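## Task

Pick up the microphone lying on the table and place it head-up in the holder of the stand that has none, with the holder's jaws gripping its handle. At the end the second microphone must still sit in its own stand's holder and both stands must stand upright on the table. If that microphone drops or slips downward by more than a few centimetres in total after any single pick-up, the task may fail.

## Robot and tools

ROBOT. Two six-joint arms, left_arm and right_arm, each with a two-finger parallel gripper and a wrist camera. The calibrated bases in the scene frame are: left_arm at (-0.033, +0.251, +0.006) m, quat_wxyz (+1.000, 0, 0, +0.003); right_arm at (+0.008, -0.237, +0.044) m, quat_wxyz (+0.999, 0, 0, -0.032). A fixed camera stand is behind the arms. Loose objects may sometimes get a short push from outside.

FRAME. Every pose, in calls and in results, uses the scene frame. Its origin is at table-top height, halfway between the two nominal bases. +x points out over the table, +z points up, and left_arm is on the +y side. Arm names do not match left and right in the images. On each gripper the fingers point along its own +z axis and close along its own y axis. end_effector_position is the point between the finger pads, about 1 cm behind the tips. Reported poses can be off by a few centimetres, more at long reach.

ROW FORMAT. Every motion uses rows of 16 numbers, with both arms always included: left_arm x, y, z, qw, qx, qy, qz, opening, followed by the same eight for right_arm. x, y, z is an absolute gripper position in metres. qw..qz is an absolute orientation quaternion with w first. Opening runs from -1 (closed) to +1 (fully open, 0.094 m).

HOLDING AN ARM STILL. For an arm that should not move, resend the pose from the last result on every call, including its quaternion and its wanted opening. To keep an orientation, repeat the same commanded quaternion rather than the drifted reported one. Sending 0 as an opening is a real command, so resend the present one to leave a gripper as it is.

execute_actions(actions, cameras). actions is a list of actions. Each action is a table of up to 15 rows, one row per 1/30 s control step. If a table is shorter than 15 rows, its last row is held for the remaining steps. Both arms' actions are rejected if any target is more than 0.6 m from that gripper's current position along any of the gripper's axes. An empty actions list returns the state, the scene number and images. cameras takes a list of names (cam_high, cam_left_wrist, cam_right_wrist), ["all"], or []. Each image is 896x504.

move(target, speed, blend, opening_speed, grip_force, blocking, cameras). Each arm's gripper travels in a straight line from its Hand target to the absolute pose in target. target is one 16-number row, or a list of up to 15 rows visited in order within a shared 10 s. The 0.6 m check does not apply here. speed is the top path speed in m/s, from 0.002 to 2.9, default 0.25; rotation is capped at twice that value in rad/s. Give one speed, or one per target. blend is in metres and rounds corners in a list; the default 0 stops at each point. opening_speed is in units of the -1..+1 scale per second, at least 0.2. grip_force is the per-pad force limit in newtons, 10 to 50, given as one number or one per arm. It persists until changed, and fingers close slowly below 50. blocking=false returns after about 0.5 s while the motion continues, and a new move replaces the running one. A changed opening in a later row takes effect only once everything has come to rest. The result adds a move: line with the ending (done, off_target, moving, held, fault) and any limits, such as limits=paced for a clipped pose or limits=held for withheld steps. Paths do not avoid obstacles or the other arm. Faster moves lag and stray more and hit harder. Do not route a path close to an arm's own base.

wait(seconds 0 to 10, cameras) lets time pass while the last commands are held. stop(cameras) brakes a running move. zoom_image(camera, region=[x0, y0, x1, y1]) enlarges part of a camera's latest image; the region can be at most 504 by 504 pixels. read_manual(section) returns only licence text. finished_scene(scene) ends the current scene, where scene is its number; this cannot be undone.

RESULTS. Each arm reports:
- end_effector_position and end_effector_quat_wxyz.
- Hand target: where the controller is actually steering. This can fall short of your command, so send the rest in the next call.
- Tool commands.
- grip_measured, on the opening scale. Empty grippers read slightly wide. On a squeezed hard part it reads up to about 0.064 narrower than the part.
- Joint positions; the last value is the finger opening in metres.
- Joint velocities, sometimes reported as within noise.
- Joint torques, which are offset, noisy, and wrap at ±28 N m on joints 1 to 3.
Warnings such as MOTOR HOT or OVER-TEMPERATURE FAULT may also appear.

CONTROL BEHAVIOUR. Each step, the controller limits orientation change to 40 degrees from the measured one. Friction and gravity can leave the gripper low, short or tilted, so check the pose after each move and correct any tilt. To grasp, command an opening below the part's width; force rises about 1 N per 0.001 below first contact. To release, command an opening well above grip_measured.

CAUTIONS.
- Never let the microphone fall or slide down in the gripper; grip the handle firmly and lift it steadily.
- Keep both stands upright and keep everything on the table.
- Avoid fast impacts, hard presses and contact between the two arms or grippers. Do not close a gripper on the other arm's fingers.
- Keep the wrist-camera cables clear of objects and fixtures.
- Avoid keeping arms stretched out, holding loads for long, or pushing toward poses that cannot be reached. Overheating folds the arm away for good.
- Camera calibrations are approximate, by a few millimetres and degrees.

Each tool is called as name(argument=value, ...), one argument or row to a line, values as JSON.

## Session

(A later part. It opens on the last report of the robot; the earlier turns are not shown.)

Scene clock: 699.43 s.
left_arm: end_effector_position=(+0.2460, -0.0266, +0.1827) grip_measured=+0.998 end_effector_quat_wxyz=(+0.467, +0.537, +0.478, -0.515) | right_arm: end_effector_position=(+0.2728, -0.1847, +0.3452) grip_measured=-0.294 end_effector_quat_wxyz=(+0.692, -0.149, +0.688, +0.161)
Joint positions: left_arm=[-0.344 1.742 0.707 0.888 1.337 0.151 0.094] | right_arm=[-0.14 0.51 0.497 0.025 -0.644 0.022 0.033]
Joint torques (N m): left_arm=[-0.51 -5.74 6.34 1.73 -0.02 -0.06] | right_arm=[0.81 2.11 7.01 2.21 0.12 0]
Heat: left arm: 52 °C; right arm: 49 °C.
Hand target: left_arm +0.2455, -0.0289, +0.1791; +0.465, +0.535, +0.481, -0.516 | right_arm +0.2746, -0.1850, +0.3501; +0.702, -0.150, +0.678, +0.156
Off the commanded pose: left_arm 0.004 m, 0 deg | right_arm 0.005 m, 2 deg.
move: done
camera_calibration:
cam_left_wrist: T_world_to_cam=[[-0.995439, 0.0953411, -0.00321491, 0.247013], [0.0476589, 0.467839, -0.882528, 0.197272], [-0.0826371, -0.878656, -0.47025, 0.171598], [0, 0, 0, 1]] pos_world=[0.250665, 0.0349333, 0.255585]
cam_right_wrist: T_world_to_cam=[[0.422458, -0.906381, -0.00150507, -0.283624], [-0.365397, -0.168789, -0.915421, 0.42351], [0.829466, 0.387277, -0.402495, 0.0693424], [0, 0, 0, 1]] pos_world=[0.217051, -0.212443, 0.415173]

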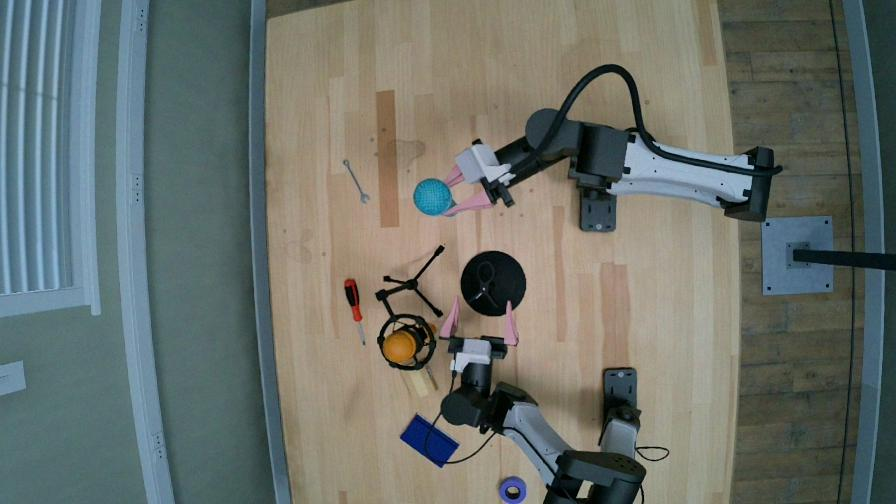

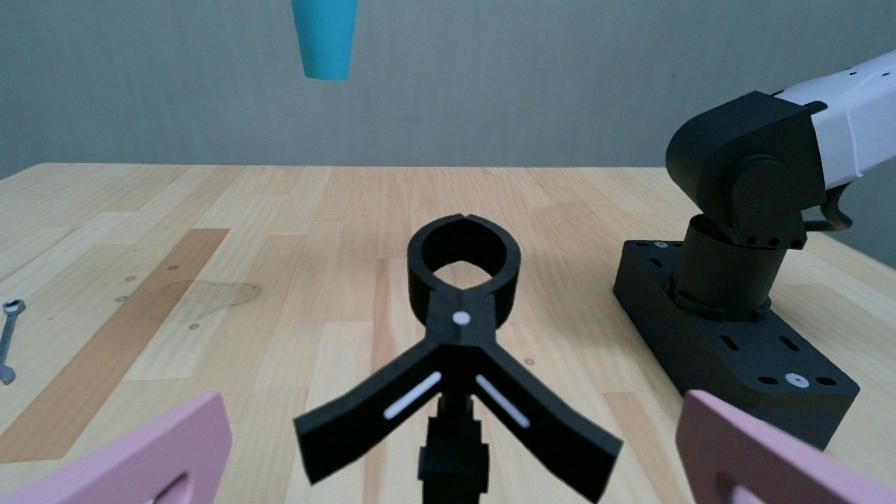

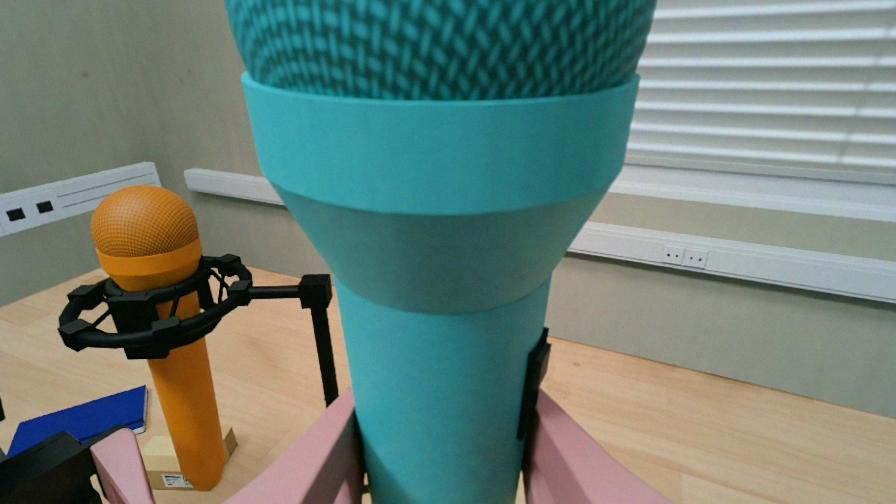

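move(
  target=[
    [0.2455,-0.032,0.179,0.4648,0.5345,0.4813,-0.5162,1.0,0.255,-0.125,0.365,0.6166,-0.3578,0.5955,0.3704,-1.0],
    [0.2455,-0.032,0.179,0.4648,0.5345,0.4813,-0.5162,-0.1,0.240,-0.070,0.365,0.6166,-0.3578,0.5955,0.3704,-1.0],
  ],
  speed=0.2,
  blend=0.02,
  cameras=["all"],
)

zoom_image(
  camera="cam_high",
  region=[400, 200, 600, 360],
)

Scene clock: 712.27 s.
left_arm: end_effector_position=(+0.2458, -0.0294, +0.1832) grip_measured=-0.095 end_effector_quat_wxyz=(+0.470, +0.538, +0.476, -0.513) | right_arm: end_effector_position=(+0.2402, -0.0710, +0.3485) grip_measured=-0.294 end_effector_quat_wxyz=(+0.597, -0.347, +0.613, +0.384)
Joint positions: left_arm=[-0.353 1.747 0.707 0.909 1.328 0.144 0.043] | right_arm=[0.143 0.741 0.544 0.211 -1.006 0.068 0.033]
Joint torques (N m): left_arm=[-0.55 -5.7 6.65 1.61 -0.01 -0.07] | right_arm=[0.85 -0.17 10.8 1.82 0.12 -0.17]
Heat: left arm: 51 °C; right arm: 47 °C.
Hand target: left_arm +0.2454, -0.0320, +0.1790; +0.465, +0.535, +0.481, -0.516 | right_arm +0.2393, -0.0704, +0.3649; +0.617, -0.358, +0.595, +0.370
Off the commanded pose: left_arm 0.005 m, 1 deg | right_arm 0.017 m, 4 deg.
move: off_target (right_arm)
camera_calibration:
cam_left_wrist: T_world_to_cam=[[-0.995464, 0.0944053, -0.0118202, 0.248711], [0.0545793, 0.464871, -0.883695, 0.197453], [-0.0779306, -0.880331, -0.467915, 0.167663], [0, 0, 0, 1]] pos_world=[0.249872, 0.0323296, 0.25588]
cam_right_wrist: T_world_to_cam=[[0.881689, -0.469906, -0.042573, -0.231736], [-0.224449, -0.33834, -0.913865, 0.387374], [0.415027, 0.8153, -0.40378, 0.184023], [0, 0, 0, 1]] pos_world=[0.21489, -0.127865, 0.418447]

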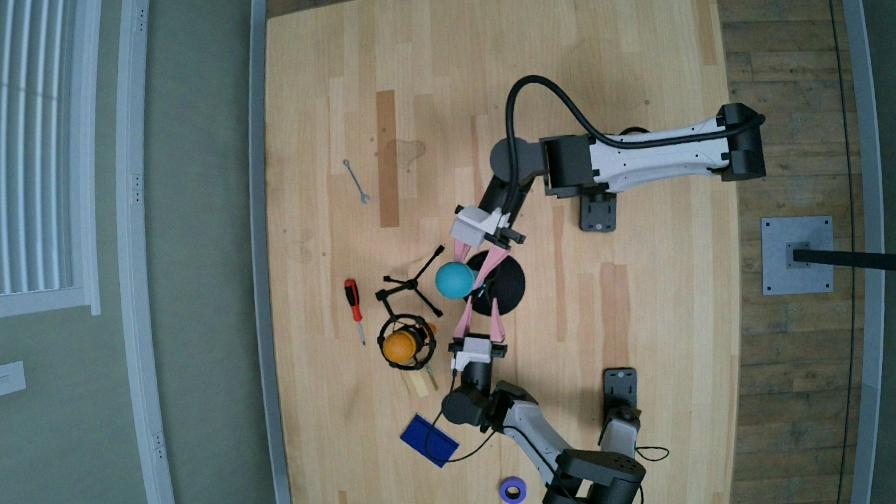

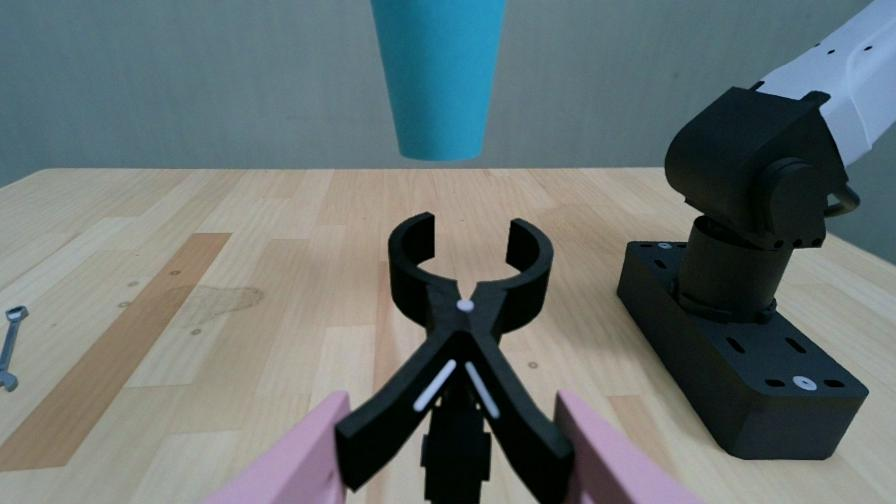

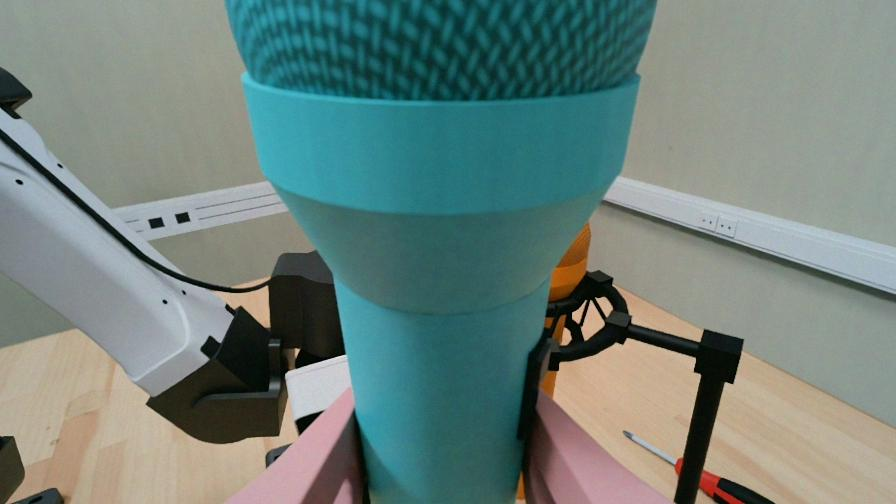

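Scaled by 2.520 from the camera's 896x504 image, which has a finer 1280x720 frame.

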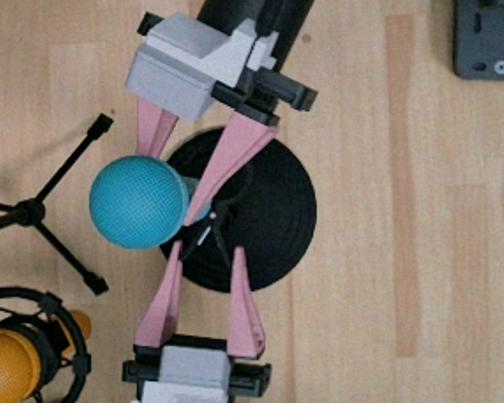

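zoom_image(
  camera="cam_high",
  region=[450, 240, 530, 300],
)

zoom_image(
  camera="cam_left_wrist",
  region=[300, 0, 640, 320],
)

Scaled by 6.300 from the camera's 896x504 image, which has a finer 1280x720 frame.

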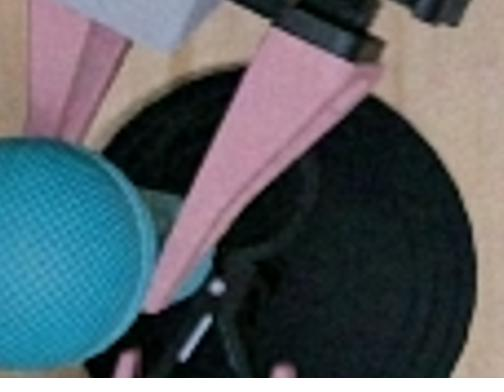

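Scaled by 1.482 from the camera's 896x504 image, which has a finer 1280x720 frame.

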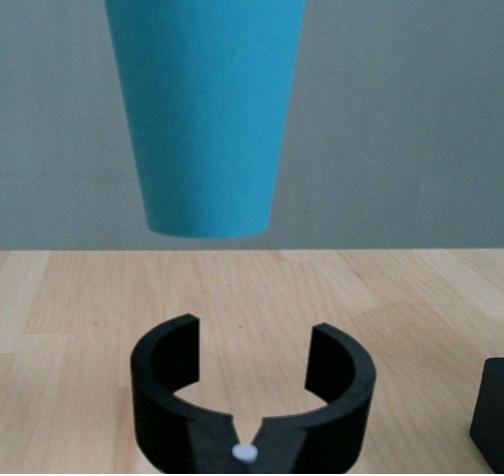

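move(
  target=[
    [0.2455,-0.032,0.179,0.4648,0.5345,0.4813,-0.5162,-0.1,0.226,-0.0755,0.345,0.6244,-0.3765,0.5868,0.3520,-1.0],
  ],
  speed=0.1,
  cameras=["all"],
)

zoom_image(
  camera="cam_left_wrist",
  region=[300, 0, 640, 320],
)

zoom_image(
  camera="cam_high",
  region=[450, 240, 530, 300],
)

Scene clock: 757.97 s.
left_arm: end_effector_position=(+0.2458, -0.0294, +0.1832) grip_measured=-0.095 end_effector_quat_wxyz=(+0.470, +0.538, +0.476, -0.513) | right_arm: end_effector_position=(+0.2278, -0.0746, +0.3428) grip_measured=-0.294 end_effector_quat_wxyz=(+0.616, -0.368, +0.597, +0.359)
Joint positions: left_arm=[-0.353 1.747 0.707 0.909 1.328 0.144 0.043] | right_arm=[0.128 0.664 0.494 0.202 -1.015 0.002 0.033]
Joint torques (N m): left_arm=[-0.4 -5.79 6.56 1.6 0 -0.07] | right_arm=[-0.53 0.02 7.08 1.82 -0.11 -0.17]
Heat: left arm: 49 °C; right arm: 47 °C.
Hand target: left_arm +0.2454, -0.0320, +0.1790; +0.465, +0.535, +0.481, -0.516 | right_arm +0.2260, -0.0754, +0.3450; +0.624, -0.376, +0.587, +0.352
Off the commanded pose: left_arm 0.005 m, 1 deg | right_arm 0.003 m, 2 deg.
move: done
camera_calibration:
cam_left_wrist: T_world_to_cam=[[-0.995464, 0.0944053, -0.0118202, 0.248711], [0.0545793, 0.464871, -0.883695, 0.197453], [-0.0779306, -0.880331, -0.467915, 0.167663], [0, 0, 0, 1]] pos_world=[0.249872, 0.0323296, 0.25588]
cam_right_wrist: T_world_to_cam=[[0.878393, -0.476377, 0.0386155, -0.250409], [-0.157232, -0.364326, -0.917902, 0.362358], [0.451336, 0.800207, -0.394923, 0.177371], [0, 0, 0, 1]] pos_world=[0.196878, -0.129207, 0.412327]

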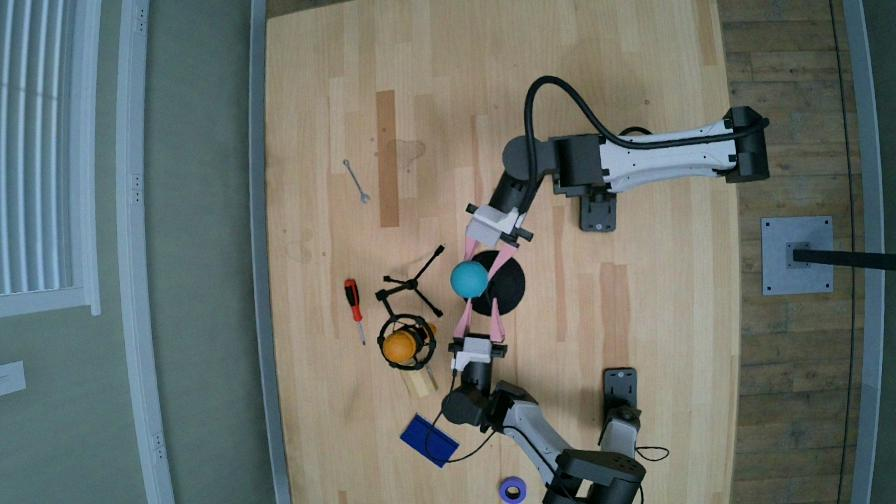

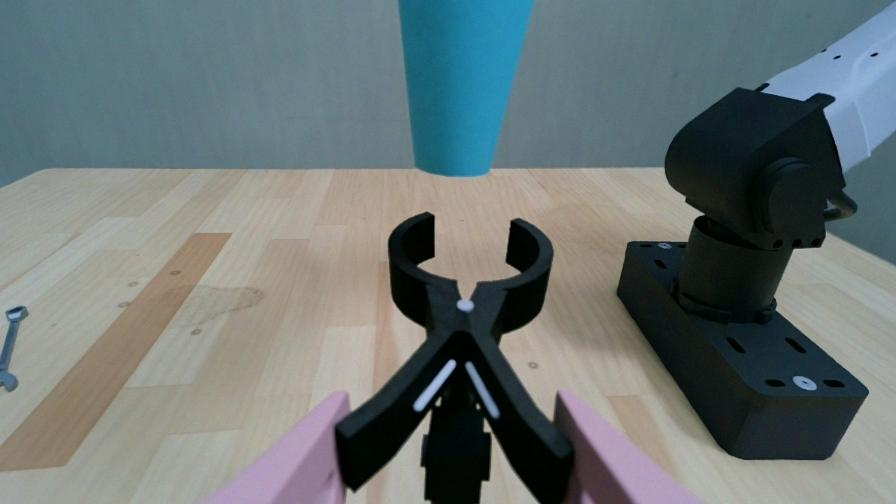

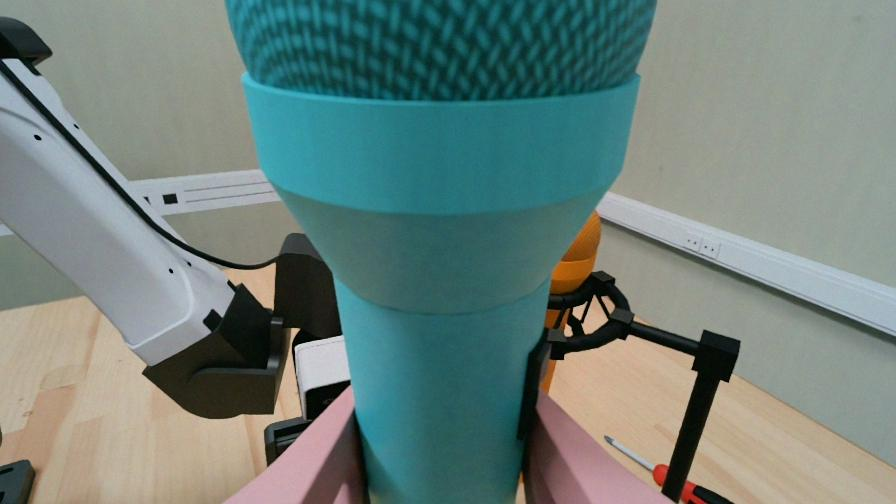

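Scaled by 1.482 from the camera's 896x504 image, which has a finer 1280x720 frame.

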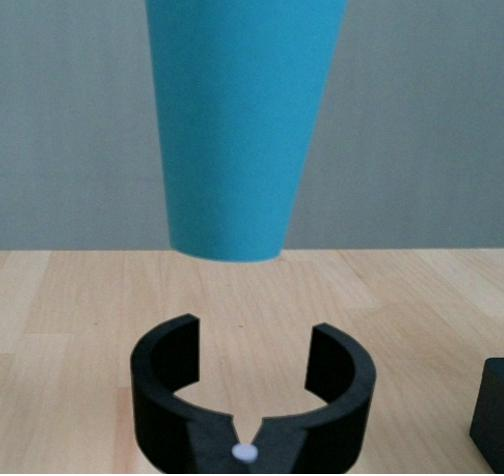

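Scaled by 6.300 from the camera's 896x504 image, which has a finer 1280x720 frame.

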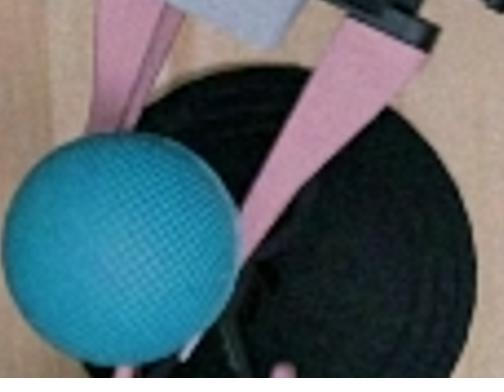

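move(
  target=[
    [0.2455,-0.032,0.179,0.4648,0.5345,0.4813,-0.5162,-0.1,0.223,-0.0745,0.310,0.6171,-0.3728,0.5946,0.3560,-1.0],
  ],
  speed=0.1,
  cameras=["cam_high","cam_left_wrist"],
)

zoom_image(
  camera="cam_left_wrist",
  region=[300, 0, 640, 320],
)

Scene clock: 812.57 s.
left_arm: end_effector_position=(+0.2458, -0.0294, +0.1832) grip_measured=-0.095 end_effector_quat_wxyz=(+0.470, +0.538, +0.476, -0.513) | right_arm: end_effector_position=(+0.2244, -0.0748, +0.3048) grip_measured=-0.294 end_effector_quat_wxyz=(+0.603, -0.362, +0.610, +0.364)
Joint positions: left_arm=[-0.353 1.747 0.707 0.91 1.328 0.144 0.043] | right_arm=[0.128 0.64 0.37 0.256 -1.015 -0.004 0.033]
Joint torques (N m): left_arm=[-0.49 -5.76 6.53 1.58 -0.01 -0.08] | right_arm=[0.25 0.14 7.04 2.06 -0.03 -0.14]
Heat: left arm: 48 °C; right arm: 44 °C.
Hand target: left_arm +0.2454, -0.0320, +0.1790; +0.465, +0.535, +0.481, -0.516 | right_arm +0.2228, -0.0745, +0.3099; +0.617, -0.373, +0.595, +0.356
Off the commanded pose: left_arm 0.005 m, 1 deg | right_arm 0.005 m, 3 deg.
move: off_target (right_arm)
camera_calibration:
cam_left_wrist: T_world_to_cam=[[-0.995458, 0.0944034, -0.012279, 0.248818], [0.0549728, 0.464725, -0.883747, 0.197326], [-0.0777223, -0.880408, -0.467804, 0.167673], [0, 0, 0, 1]] pos_world=[0.249873, 0.0324295, 0.25588]
Images, in order (width x height): cam_high 896x504, cam_left_wrist 896x504.

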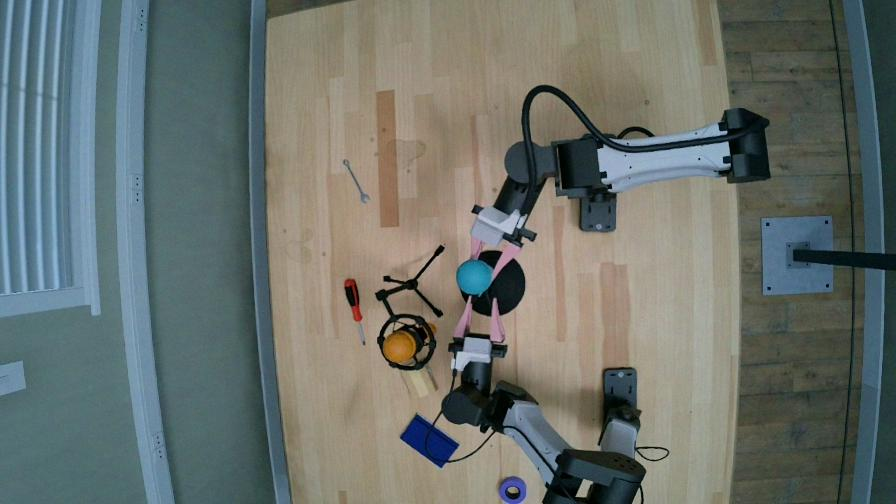

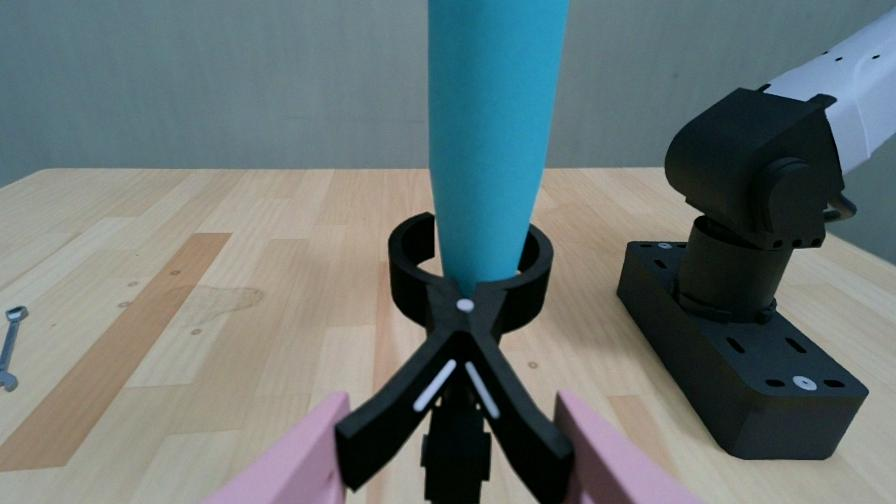

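Scaled by 1.482 from the camera's 896x504 image, which has a finer 1280x720 frame.

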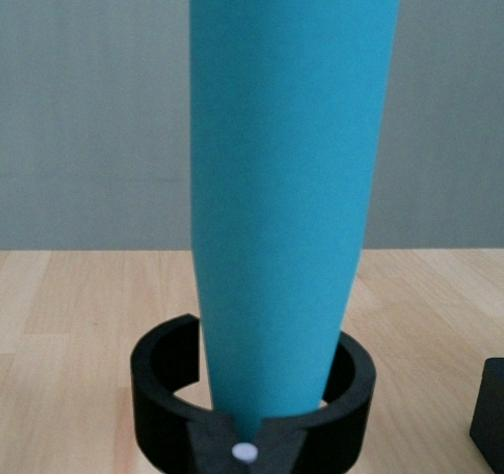

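move(
  target=[0.2455, -0.032, 0.179, 0.4648, 0.5345, 0.4813, -0.5162, -0.1, 0.226, -0.0755, 0.304, 0.6171, -0.3728, 0.5946, 0.3560, -1.0],
  speed=0.08,
  cameras=["cam_left_wrist","cam_right_wrist","cam_high"],
)

Scene clock: 831.17 s.
left_arm: end_effector_position=(+0.2458, -0.0294, +0.1832) grip_measured=-0.095 end_effector_quat_wxyz=(+0.470, +0.538, +0.476, -0.513) | right_arm: end_effector_position=(+0.2259, -0.0747, +0.3010) grip_measured=-0.294 end_effector_quat_wxyz=(+0.606, -0.364, +0.607, +0.363)
Joint positions: left_arm=[-0.353 1.747 0.707 0.91 1.328 0.144 0.043] | right_arm=[0.128 0.651 0.35 0.297 -1.015 -0.004 0.033]
Joint torques (N m): left_arm=[-0.39 -5.74 6.52 1.6 0 -0.07] | right_arm=[-0.53 1.03 7.02 2.01 -0.11 -0.14]
Heat: left arm: 48 °C; right arm: 45 °C.
Hand target: left_arm +0.2454, -0.0320, +0.1790; +0.465, +0.535, +0.481, -0.516 | right_arm +0.2258, -0.0755, +0.3039; +0.616, -0.373, +0.595, +0.355
Off the commanded pose: left_arm 0.005 m, 1 deg | right_arm 0.003 m, 2 deg.
move: done
camera_calibration:
cam_left_wrist: T_world_to_cam=[[-0.995458, 0.0944034, -0.012279, 0.248818], [0.0549728, 0.464725, -0.883747, 0.197326], [-0.0777223, -0.880408, -0.467804, 0.167673], [0, 0, 0, 1]] pos_world=[0.249873, 0.0324295, 0.25588]
cam_right_wrist: T_world_to_cam=[[0.879391, -0.475869, 0.0148137, -0.240135], [-0.184598, -0.369482, -0.910718, 0.327199], [0.438856, 0.798143, -0.412763, 0.169808], [0, 0, 0, 1]] pos_world=[0.197052, -0.12891, 0.371633]

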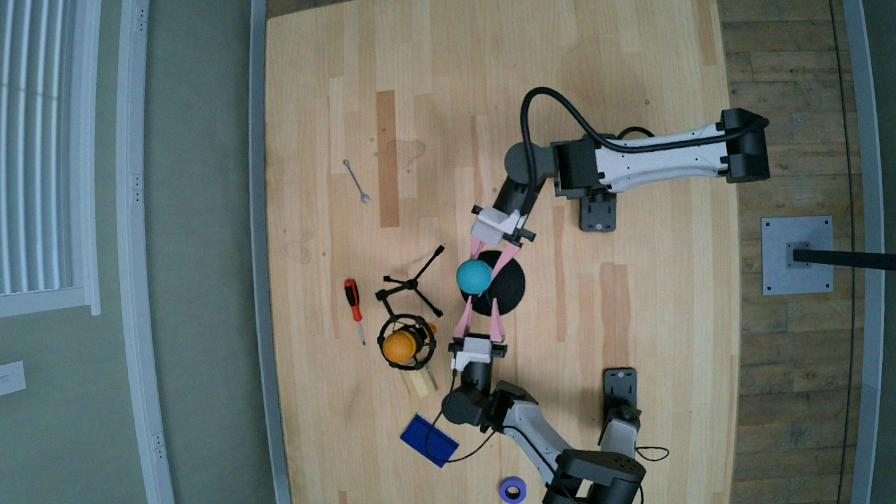

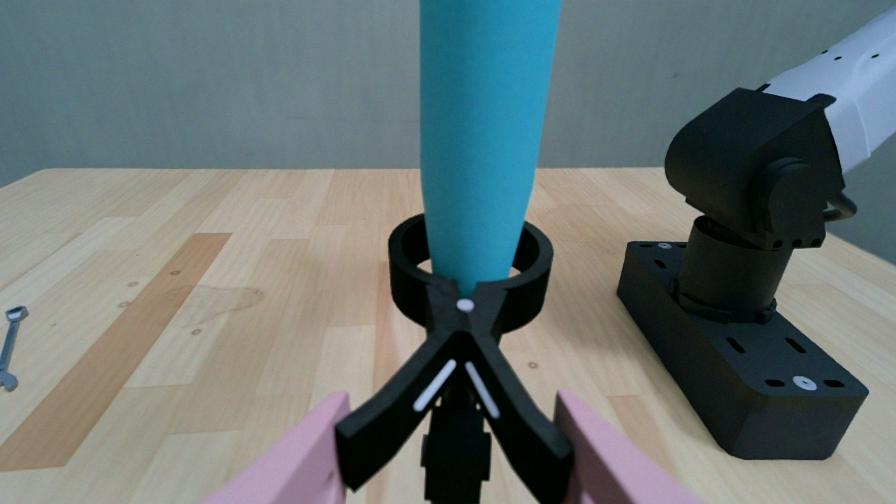

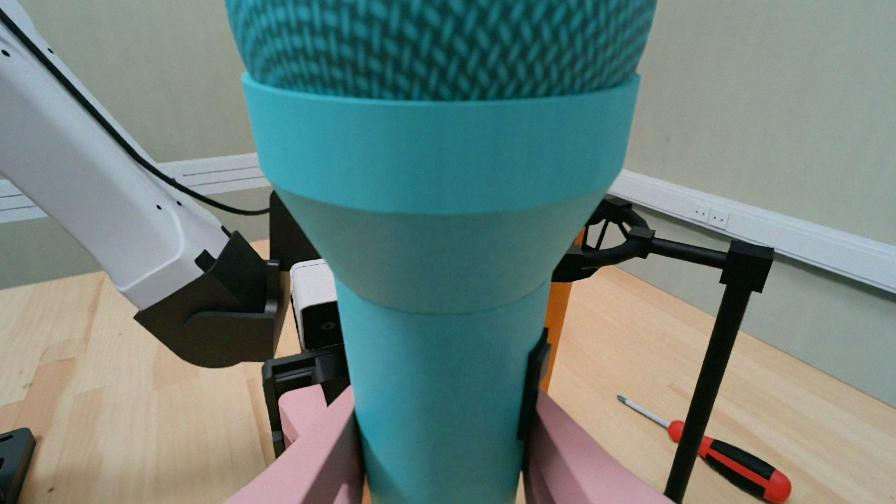

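move(
  target=[0.2455, -0.032, 0.179, 0.4648, 0.5345, 0.4813, -0.5162, -0.1, 0.2275, -0.077, 0.292, 0.6171, -0.3728, 0.5946, 0.3560, -1.0],
  speed=0.08,
  cameras=["cam_left_wrist"],
)

zoom_image(
  camera="cam_left_wrist",
  region=[320, 120, 620, 380],
)

Scene clock: 840.47 s.
left_arm: end_effector_position=(+0.2458, -0.0294, +0.1832) grip_measured=-0.095 end_effector_quat_wxyz=(+0.470, +0.538, +0.476, -0.513) | right_arm: end_effector_position=(+0.2276, -0.0762, +0.2894) grip_measured=-0.294 end_effector_quat_wxyz=(+0.607, -0.364, +0.606, +0.362)
Joint positions: left_arm=[-0.353 1.747 0.707 0.91 1.328 0.144 0.043] | right_arm=[0.116 0.67 0.305 0.362 -1.026 -0.005 0.033]
Joint torques (N m): left_arm=[-0.51 -5.86 6.58 1.62 -0.01 -0.07] | right_arm=[-0.51 1.06 6.91 2 -0.11 -0.13]
Heat: left arm: 48 °C; right arm: 45 °C.
Hand target: left_arm +0.2454, -0.0320, +0.1790; +0.465, +0.535, +0.481, -0.516 | right_arm +0.2274, -0.0770, +0.2919; +0.617, -0.373, +0.595, +0.355
Off the commanded pose: left_arm 0.005 m, 1 deg | right_arm 0.003 m, 2 deg.
move: done
camera_calibration:
cam_left_wrist: T_world_to_cam=[[-0.995458, 0.0944034, -0.012279, 0.248818], [0.0549728, 0.464725, -0.883747, 0.197326], [-0.0777223, -0.880408, -0.467804, 0.167673], [0, 0, 0, 1]] pos_world=[0.249873, 0.0324295, 0.25588]
Images, in order (width x height): cam_left_wrist 896x504.

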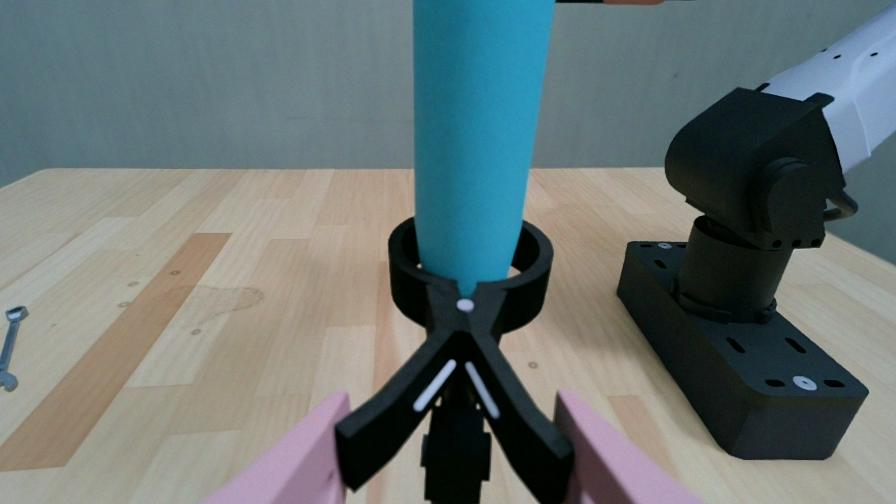

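Scaled by 1.680 from the camera's 896x504 image, which has a finer 1280x720 frame.

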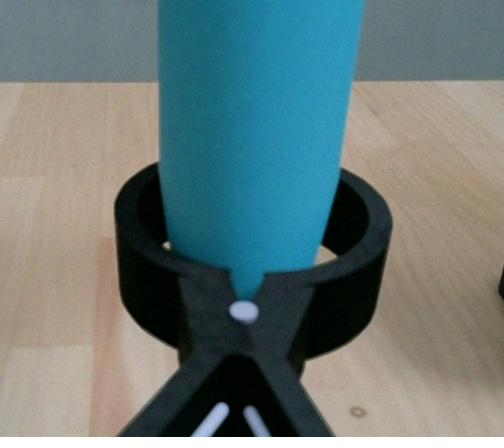

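move(
  target=[0.2455, -0.032, 0.179, 0.4648, 0.5345, 0.4813, -0.5162, -0.1, 0.228, -0.078, 0.275, 0.6171, -0.3728, 0.5946, 0.3560, -1.0],
  speed=0.08,
  cameras=["cam_left_wrist","cam_high"],
)

zoom_image(
  camera="cam_left_wrist",
  region=[320, 120, 620, 380],
)

Scene clock: 889.07 s.
left_arm: end_effector_position=(+0.2459, -0.0294, +0.1832) grip_measured=-0.095 end_effector_quat_wxyz=(+0.470, +0.538, +0.476, -0.513) | right_arm: end_effector_position=(+0.2284, -0.0772, +0.2719) grip_measured=-0.294 end_effector_quat_wxyz=(+0.606, -0.364, +0.607, +0.362)
Joint positions: left_arm=[-0.353 1.747 0.707 0.91 1.327 0.144 0.043] | right_arm=[0.109 0.698 0.242 0.45 -1.034 -0.006 0.033]
Joint torques (N m): left_arm=[-0.43 -5.76 6.56 1.64 -0.01 -0.07] | right_arm=[-0.5 0.87 6.83 2.04 -0.11 -0.12]
Heat: left arm: 48 °C; right arm: 46 °C.
Hand target: left_arm +0.2454, -0.0320, +0.1790; +0.465, +0.535, +0.481, -0.516 | right_arm +0.2279, -0.0780, +0.2749; +0.617, -0.373, +0.595, +0.355
Off the commanded pose: left_arm 0.005 m, 1 deg | right_arm 0.003 m, 2 deg.
move: done
camera_calibration:
cam_left_wrist: T_world_to_cam=[[-0.995492, 0.0940495, -0.0122363, 0.248837], [0.0547778, 0.464836, -0.8837, 0.197406], [-0.0774237, -0.880387, -0.467893, 0.167533], [0, 0, 0, 1]] pos_world=[0.249873, 0.0323292, 0.25588]
Images, in order (width x height): cam_high 896x504, cam_left_wrist 896x504.

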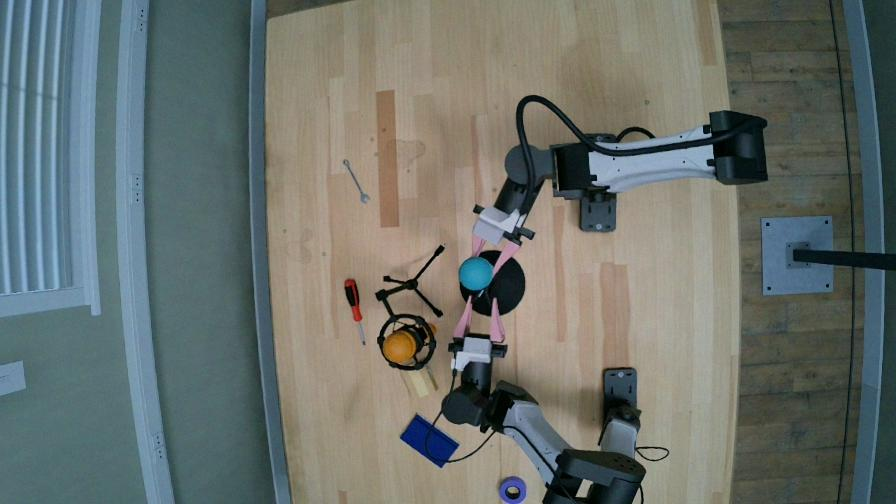

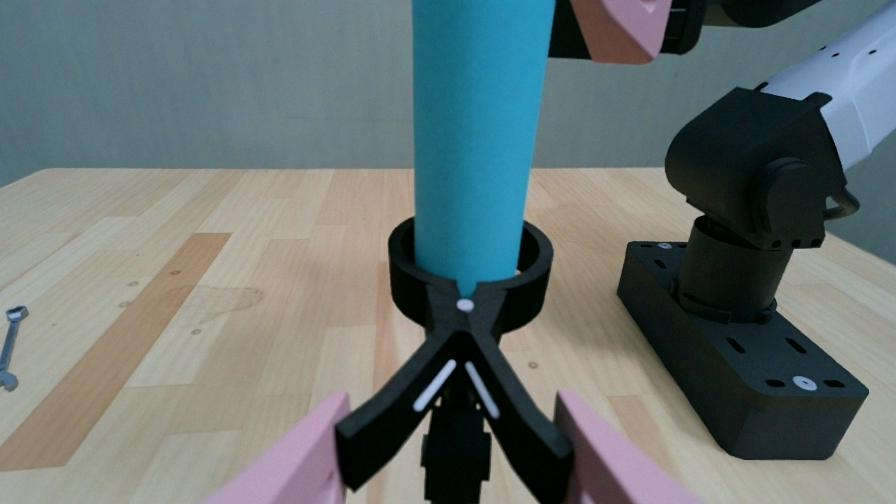

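Scaled by 1.680 from the camera's 896x504 image, which has a finer 1280x720 frame.

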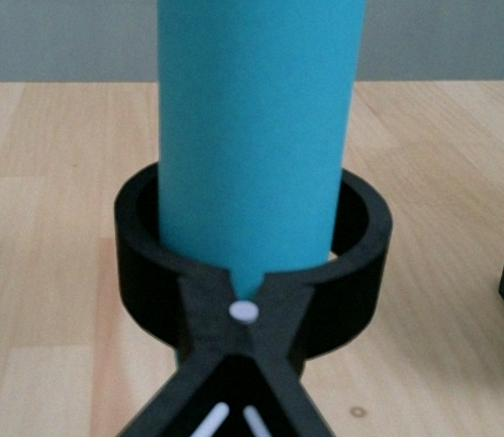

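move(
  target=[0.2455, -0.032, 0.179, 0.4648, 0.5345, 0.4813, -0.5162, -0.1, 0.2275, -0.078, 0.257, 0.6171, -0.3728, 0.5946, 0.3560, -1.0],
  speed=0.08,
  cameras=["cam_left_wrist"],
)

zoom_image(
  camera="cam_left_wrist",
  region=[320, 120, 620, 380],
)

Scene clock: 895.10 s.
left_arm: end_effector_position=(+0.2459, -0.0294, +0.1832) grip_measured=-0.095 end_effector_quat_wxyz=(+0.470, +0.538, +0.476, -0.513) | right_arm: end_effector_position=(+0.2282, -0.0772, +0.2545) grip_measured=-0.294 end_effector_quat_wxyz=(+0.607, -0.365, +0.606, +0.362)
Joint positions: left_arm=[-0.353 1.747 0.707 0.91 1.327 0.143 0.043] | right_arm=[0.109 0.738 0.176 0.559 -1.034 -0.007 0.033]
Joint torques (N m): left_arm=[-0.53 -5.68 6.68 1.6 -0.03 -0.06] | right_arm=[-0.47 0.79 6.58 2.02 -0.1 -0.11]
Heat: left arm: 48 °C; right arm: 46 °C.
Hand target: left_arm +0.2454, -0.0320, +0.1790; +0.465, +0.535, +0.481, -0.516 | right_arm +0.2274, -0.0780, +0.2569; +0.616, -0.373, +0.596, +0.355
Off the commanded pose: left_arm 0.005 m, 1 deg | right_arm 0.003 m, 2 deg.
move: done
camera_calibration:
cam_left_wrist: T_world_to_cam=[[-0.995501, 0.0939989, -0.0119166, 0.248759], [0.0544721, 0.464859, -0.883707, 0.197483], [-0.077528, -0.880381, -0.467888, 0.167557], [0, 0, 0, 1]] pos_world=[0.249873, 0.0323292, 0.25588]
Images, in order (width x height): cam_left_wrist 896x504.

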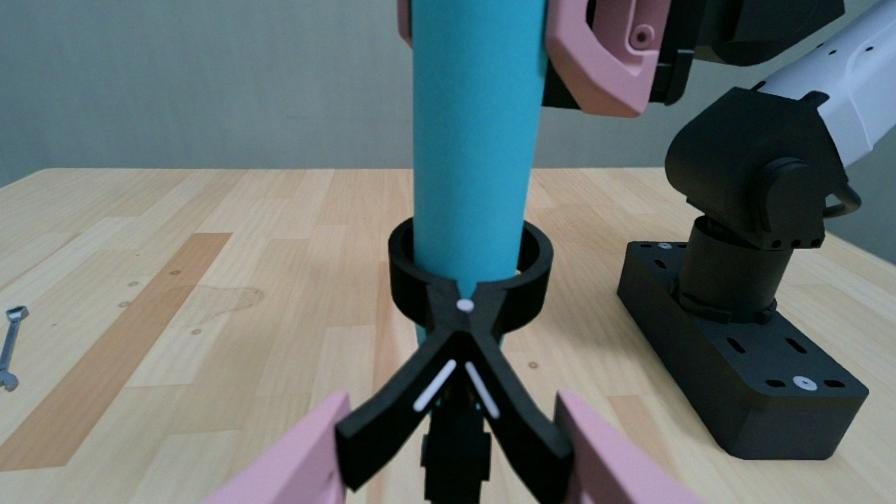

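Scaled by 1.680 from the camera's 896x504 image, which has a finer 1280x720 frame.

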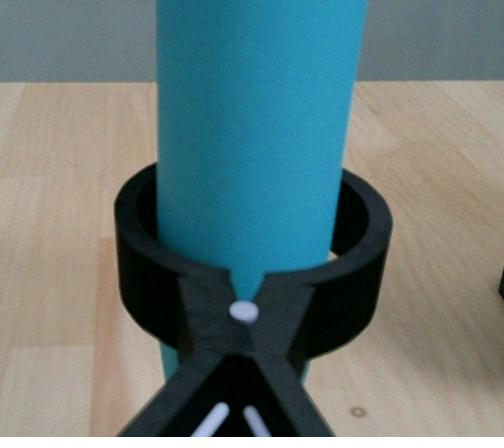

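move(
  target=[0.2455, -0.032, 0.179, 0.4648, 0.5345, 0.4813, -0.5162, -0.1, 0.2265, -0.078, 0.240, 0.6171, -0.3728, 0.5946, 0.3560, -1.0],
  speed=0.08,
  cameras=["cam_left_wrist"],
)

zoom_image(
  camera="cam_left_wrist",
  region=[320, 120, 620, 420],
)

Scene clock: 900.40 s.
left_arm: end_effector_position=(+0.2459, -0.0294, +0.1832) grip_measured=-0.095 end_effector_quat_wxyz=(+0.470, +0.538, +0.476, -0.513) | right_arm: end_effector_position=(+0.2275, -0.0773, +0.2377) grip_measured=-0.294 end_effector_quat_wxyz=(+0.608, -0.366, +0.606, +0.361)
Joint positions: left_arm=[-0.353 1.747 0.707 0.91 1.327 0.143 0.043] | right_arm=[0.109 0.795 0.114 0.679 -1.034 -0.008 0.033]
Joint torques (N m): left_arm=[-0.53 -5.78 6.57 1.61 0 -0.08] | right_arm=[-0.43 0.66 6.3 2 -0.1 -0.1]
Heat: left arm: 48 °C; right arm: 46 °C.
Hand target: left_arm +0.2454, -0.0320, +0.1790; +0.465, +0.535, +0.481, -0.516 | right_arm +0.2264, -0.0779, +0.2399; +0.616, -0.373, +0.596, +0.355
Off the commanded pose: left_arm 0.005 m, 1 deg | right_arm 0.003 m, 2 deg.
move: done
camera_calibration:
cam_left_wrist: T_world_to_cam=[[-0.995501, 0.0939989, -0.0119166, 0.248759], [0.0544721, 0.464859, -0.883707, 0.197483], [-0.077528, -0.880381, -0.467888, 0.167557], [0, 0, 0, 1]] pos_world=[0.249873, 0.0323292, 0.25588]
Images, in order (width x height): cam_left_wrist 896x504.

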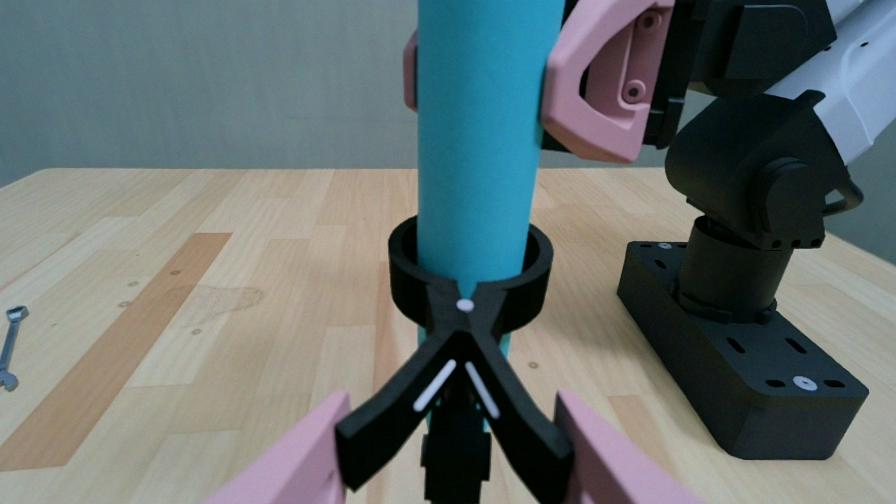

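Scaled by 1.680 from the camera's 896x504 image, which has a finer 1280x720 frame.

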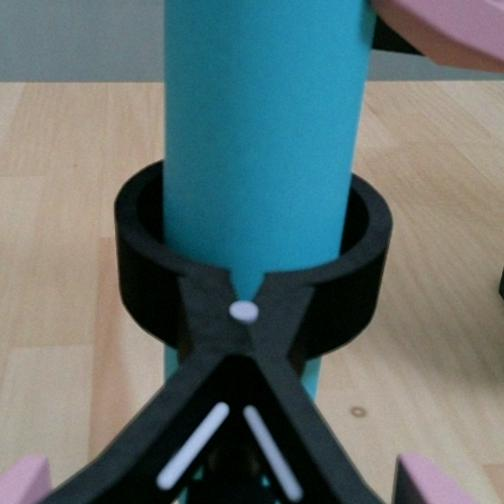

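move(
  target=[0.2455, -0.032, 0.179, 0.4648, 0.5345, 0.4813, -0.5162, -0.1, 0.2265, -0.078, 0.226, 0.6171, -0.3728, 0.5946, 0.3560, -1.0],
  speed=0.08,
  cameras=["cam_left_wrist"],
)

zoom_image(
  camera="cam_left_wrist",
  region=[320, 120, 620, 504],
)

Scene clock: 907.40 s.
left_arm: end_effector_position=(+0.2459, -0.0294, +0.1832) grip_measured=-0.095 end_effector_quat_wxyz=(+0.470, +0.538, +0.476, -0.513) | right_arm: end_effector_position=(+0.2276, -0.0773, +0.2231) grip_measured=-0.294 end_effector_quat_wxyz=(+0.607, -0.366, +0.606, +0.361)
Joint positions: left_arm=[-0.353 1.747 0.707 0.91 1.327 0.143 0.043] | right_arm=[0.109 0.877 0.065 0.809 -1.034 -0.01 0.033]
Joint torques (N m): left_arm=[-0.44 -5.65 6.57 1.6 -0.01 -0.07] | right_arm=[-0.42 0.47 6.09 2 -0.09 -0.09]
Heat: left arm: 47 °C; right arm: 46 °C.
Hand target: left_arm +0.2454, -0.0320, +0.1790; +0.465, +0.535, +0.481, -0.516 | right_arm +0.2265, -0.0779, +0.2260; +0.616, -0.373, +0.596, +0.355
Off the commanded pose: left_arm 0.005 m, 1 deg | right_arm 0.003 m, 2 deg.
move: done
camera_calibration:
cam_left_wrist: T_world_to_cam=[[-0.995501, 0.0939989, -0.0119166, 0.248759], [0.0544721, 0.464859, -0.883707, 0.197483], [-0.077528, -0.880381, -0.467888, 0.167557], [0, 0, 0, 1]] pos_world=[0.249873, 0.0323292, 0.25588]
Images, in order (width x height): cam_left_wrist 896x504.

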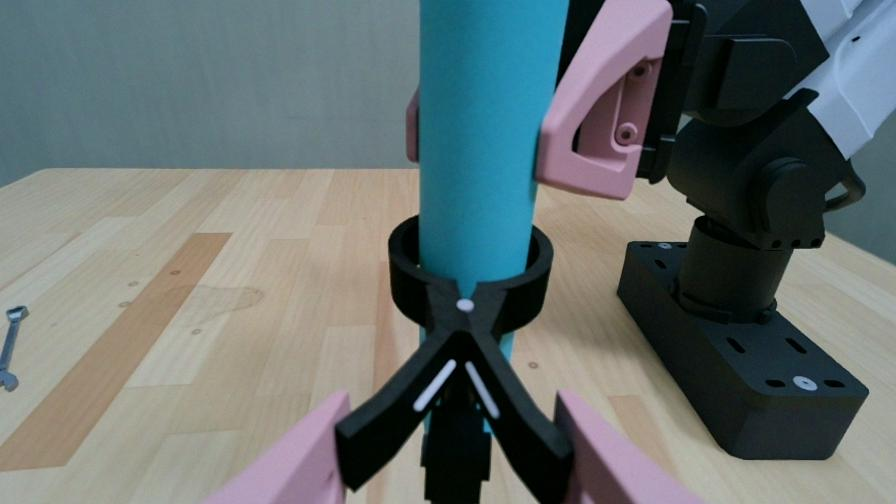

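Scaled by 1.312 from the camera's 896x504 image, which has a finer 1280x720 frame.

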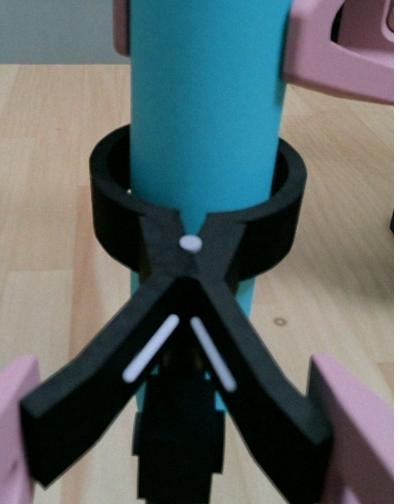

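move(
  target=[0.2455, -0.032, 0.179, 0.4648, 0.5345, 0.4813, -0.5162, 0.4, 0.2275, -0.078, 0.226, 0.6171, -0.3728, 0.5946, 0.3560, -1.0],
  speed=0.08,
  opening_speed=0.8,
  cameras=["cam_left_wrist"],
)

zoom_image(
  camera="cam_left_wrist",
  region=[320, 120, 620, 504],
)

Scene clock: 913.77 s.
left_arm: end_effector_position=(+0.2459, -0.0297, +0.1827) grip_measured=+0.398 end_effector_quat_wxyz=(+0.470, +0.537, +0.477, -0.513) | right_arm: end_effector_position=(+0.2286, -0.0772, +0.2232) grip_measured=-0.294 end_effector_quat_wxyz=(+0.609, -0.366, +0.604, +0.360)
Joint positions: left_arm=[-0.354 1.748 0.707 0.909 1.326 0.143 0.066] | right_arm=[0.109 0.891 0.065 0.827 -1.034 -0.01 0.033]
Joint torques (N m): left_arm=[-0.42 -5.85 6.58 1.62 -0.01 -0.05] | right_arm=[-0.5 0.44 6.17 1.99 -0.11 -0.08]
Heat: left arm: 47 °C; right arm: 46 °C.
Hand target: left_arm +0.2455, -0.0319, +0.1791; +0.465, +0.535, +0.481, -0.516 | right_arm +0.2275, -0.0779, +0.2260; +0.617, -0.373, +0.595, +0.356
Off the commanded pose: left_arm 0.004 m, 1 deg | right_arm 0.003 m, 2 deg.
move: done
camera_calibration:
cam_left_wrist: T_world_to_cam=[[-0.995551, 0.0936402, -0.0104757, 0.248537], [0.0530793, 0.465487, -0.883462, 0.19753], [-0.0778512, -0.880087, -0.468387, 0.167313], [0, 0, 0, 1]] pos_world=[0.249972, 0.0320294, 0.255481]
Images, in order (width x height): cam_left_wrist 896x504.

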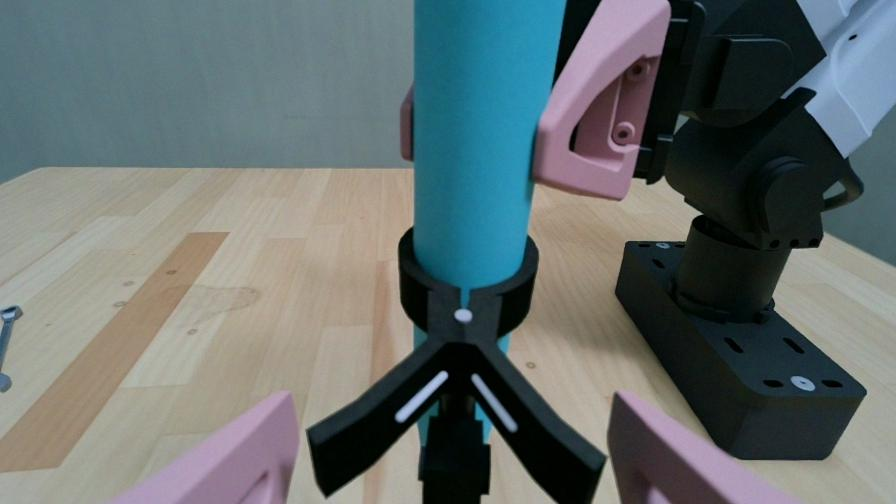

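Scaled by 1.312 from the camera's 896x504 image, which has a finer 1280x720 frame.

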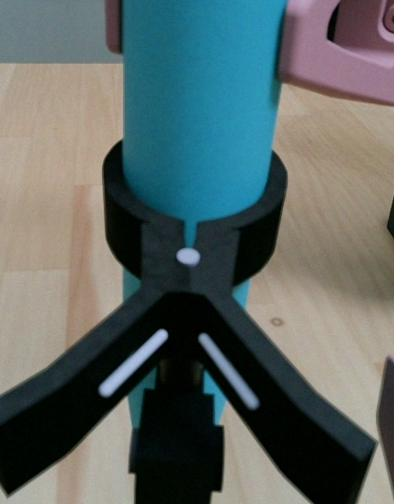

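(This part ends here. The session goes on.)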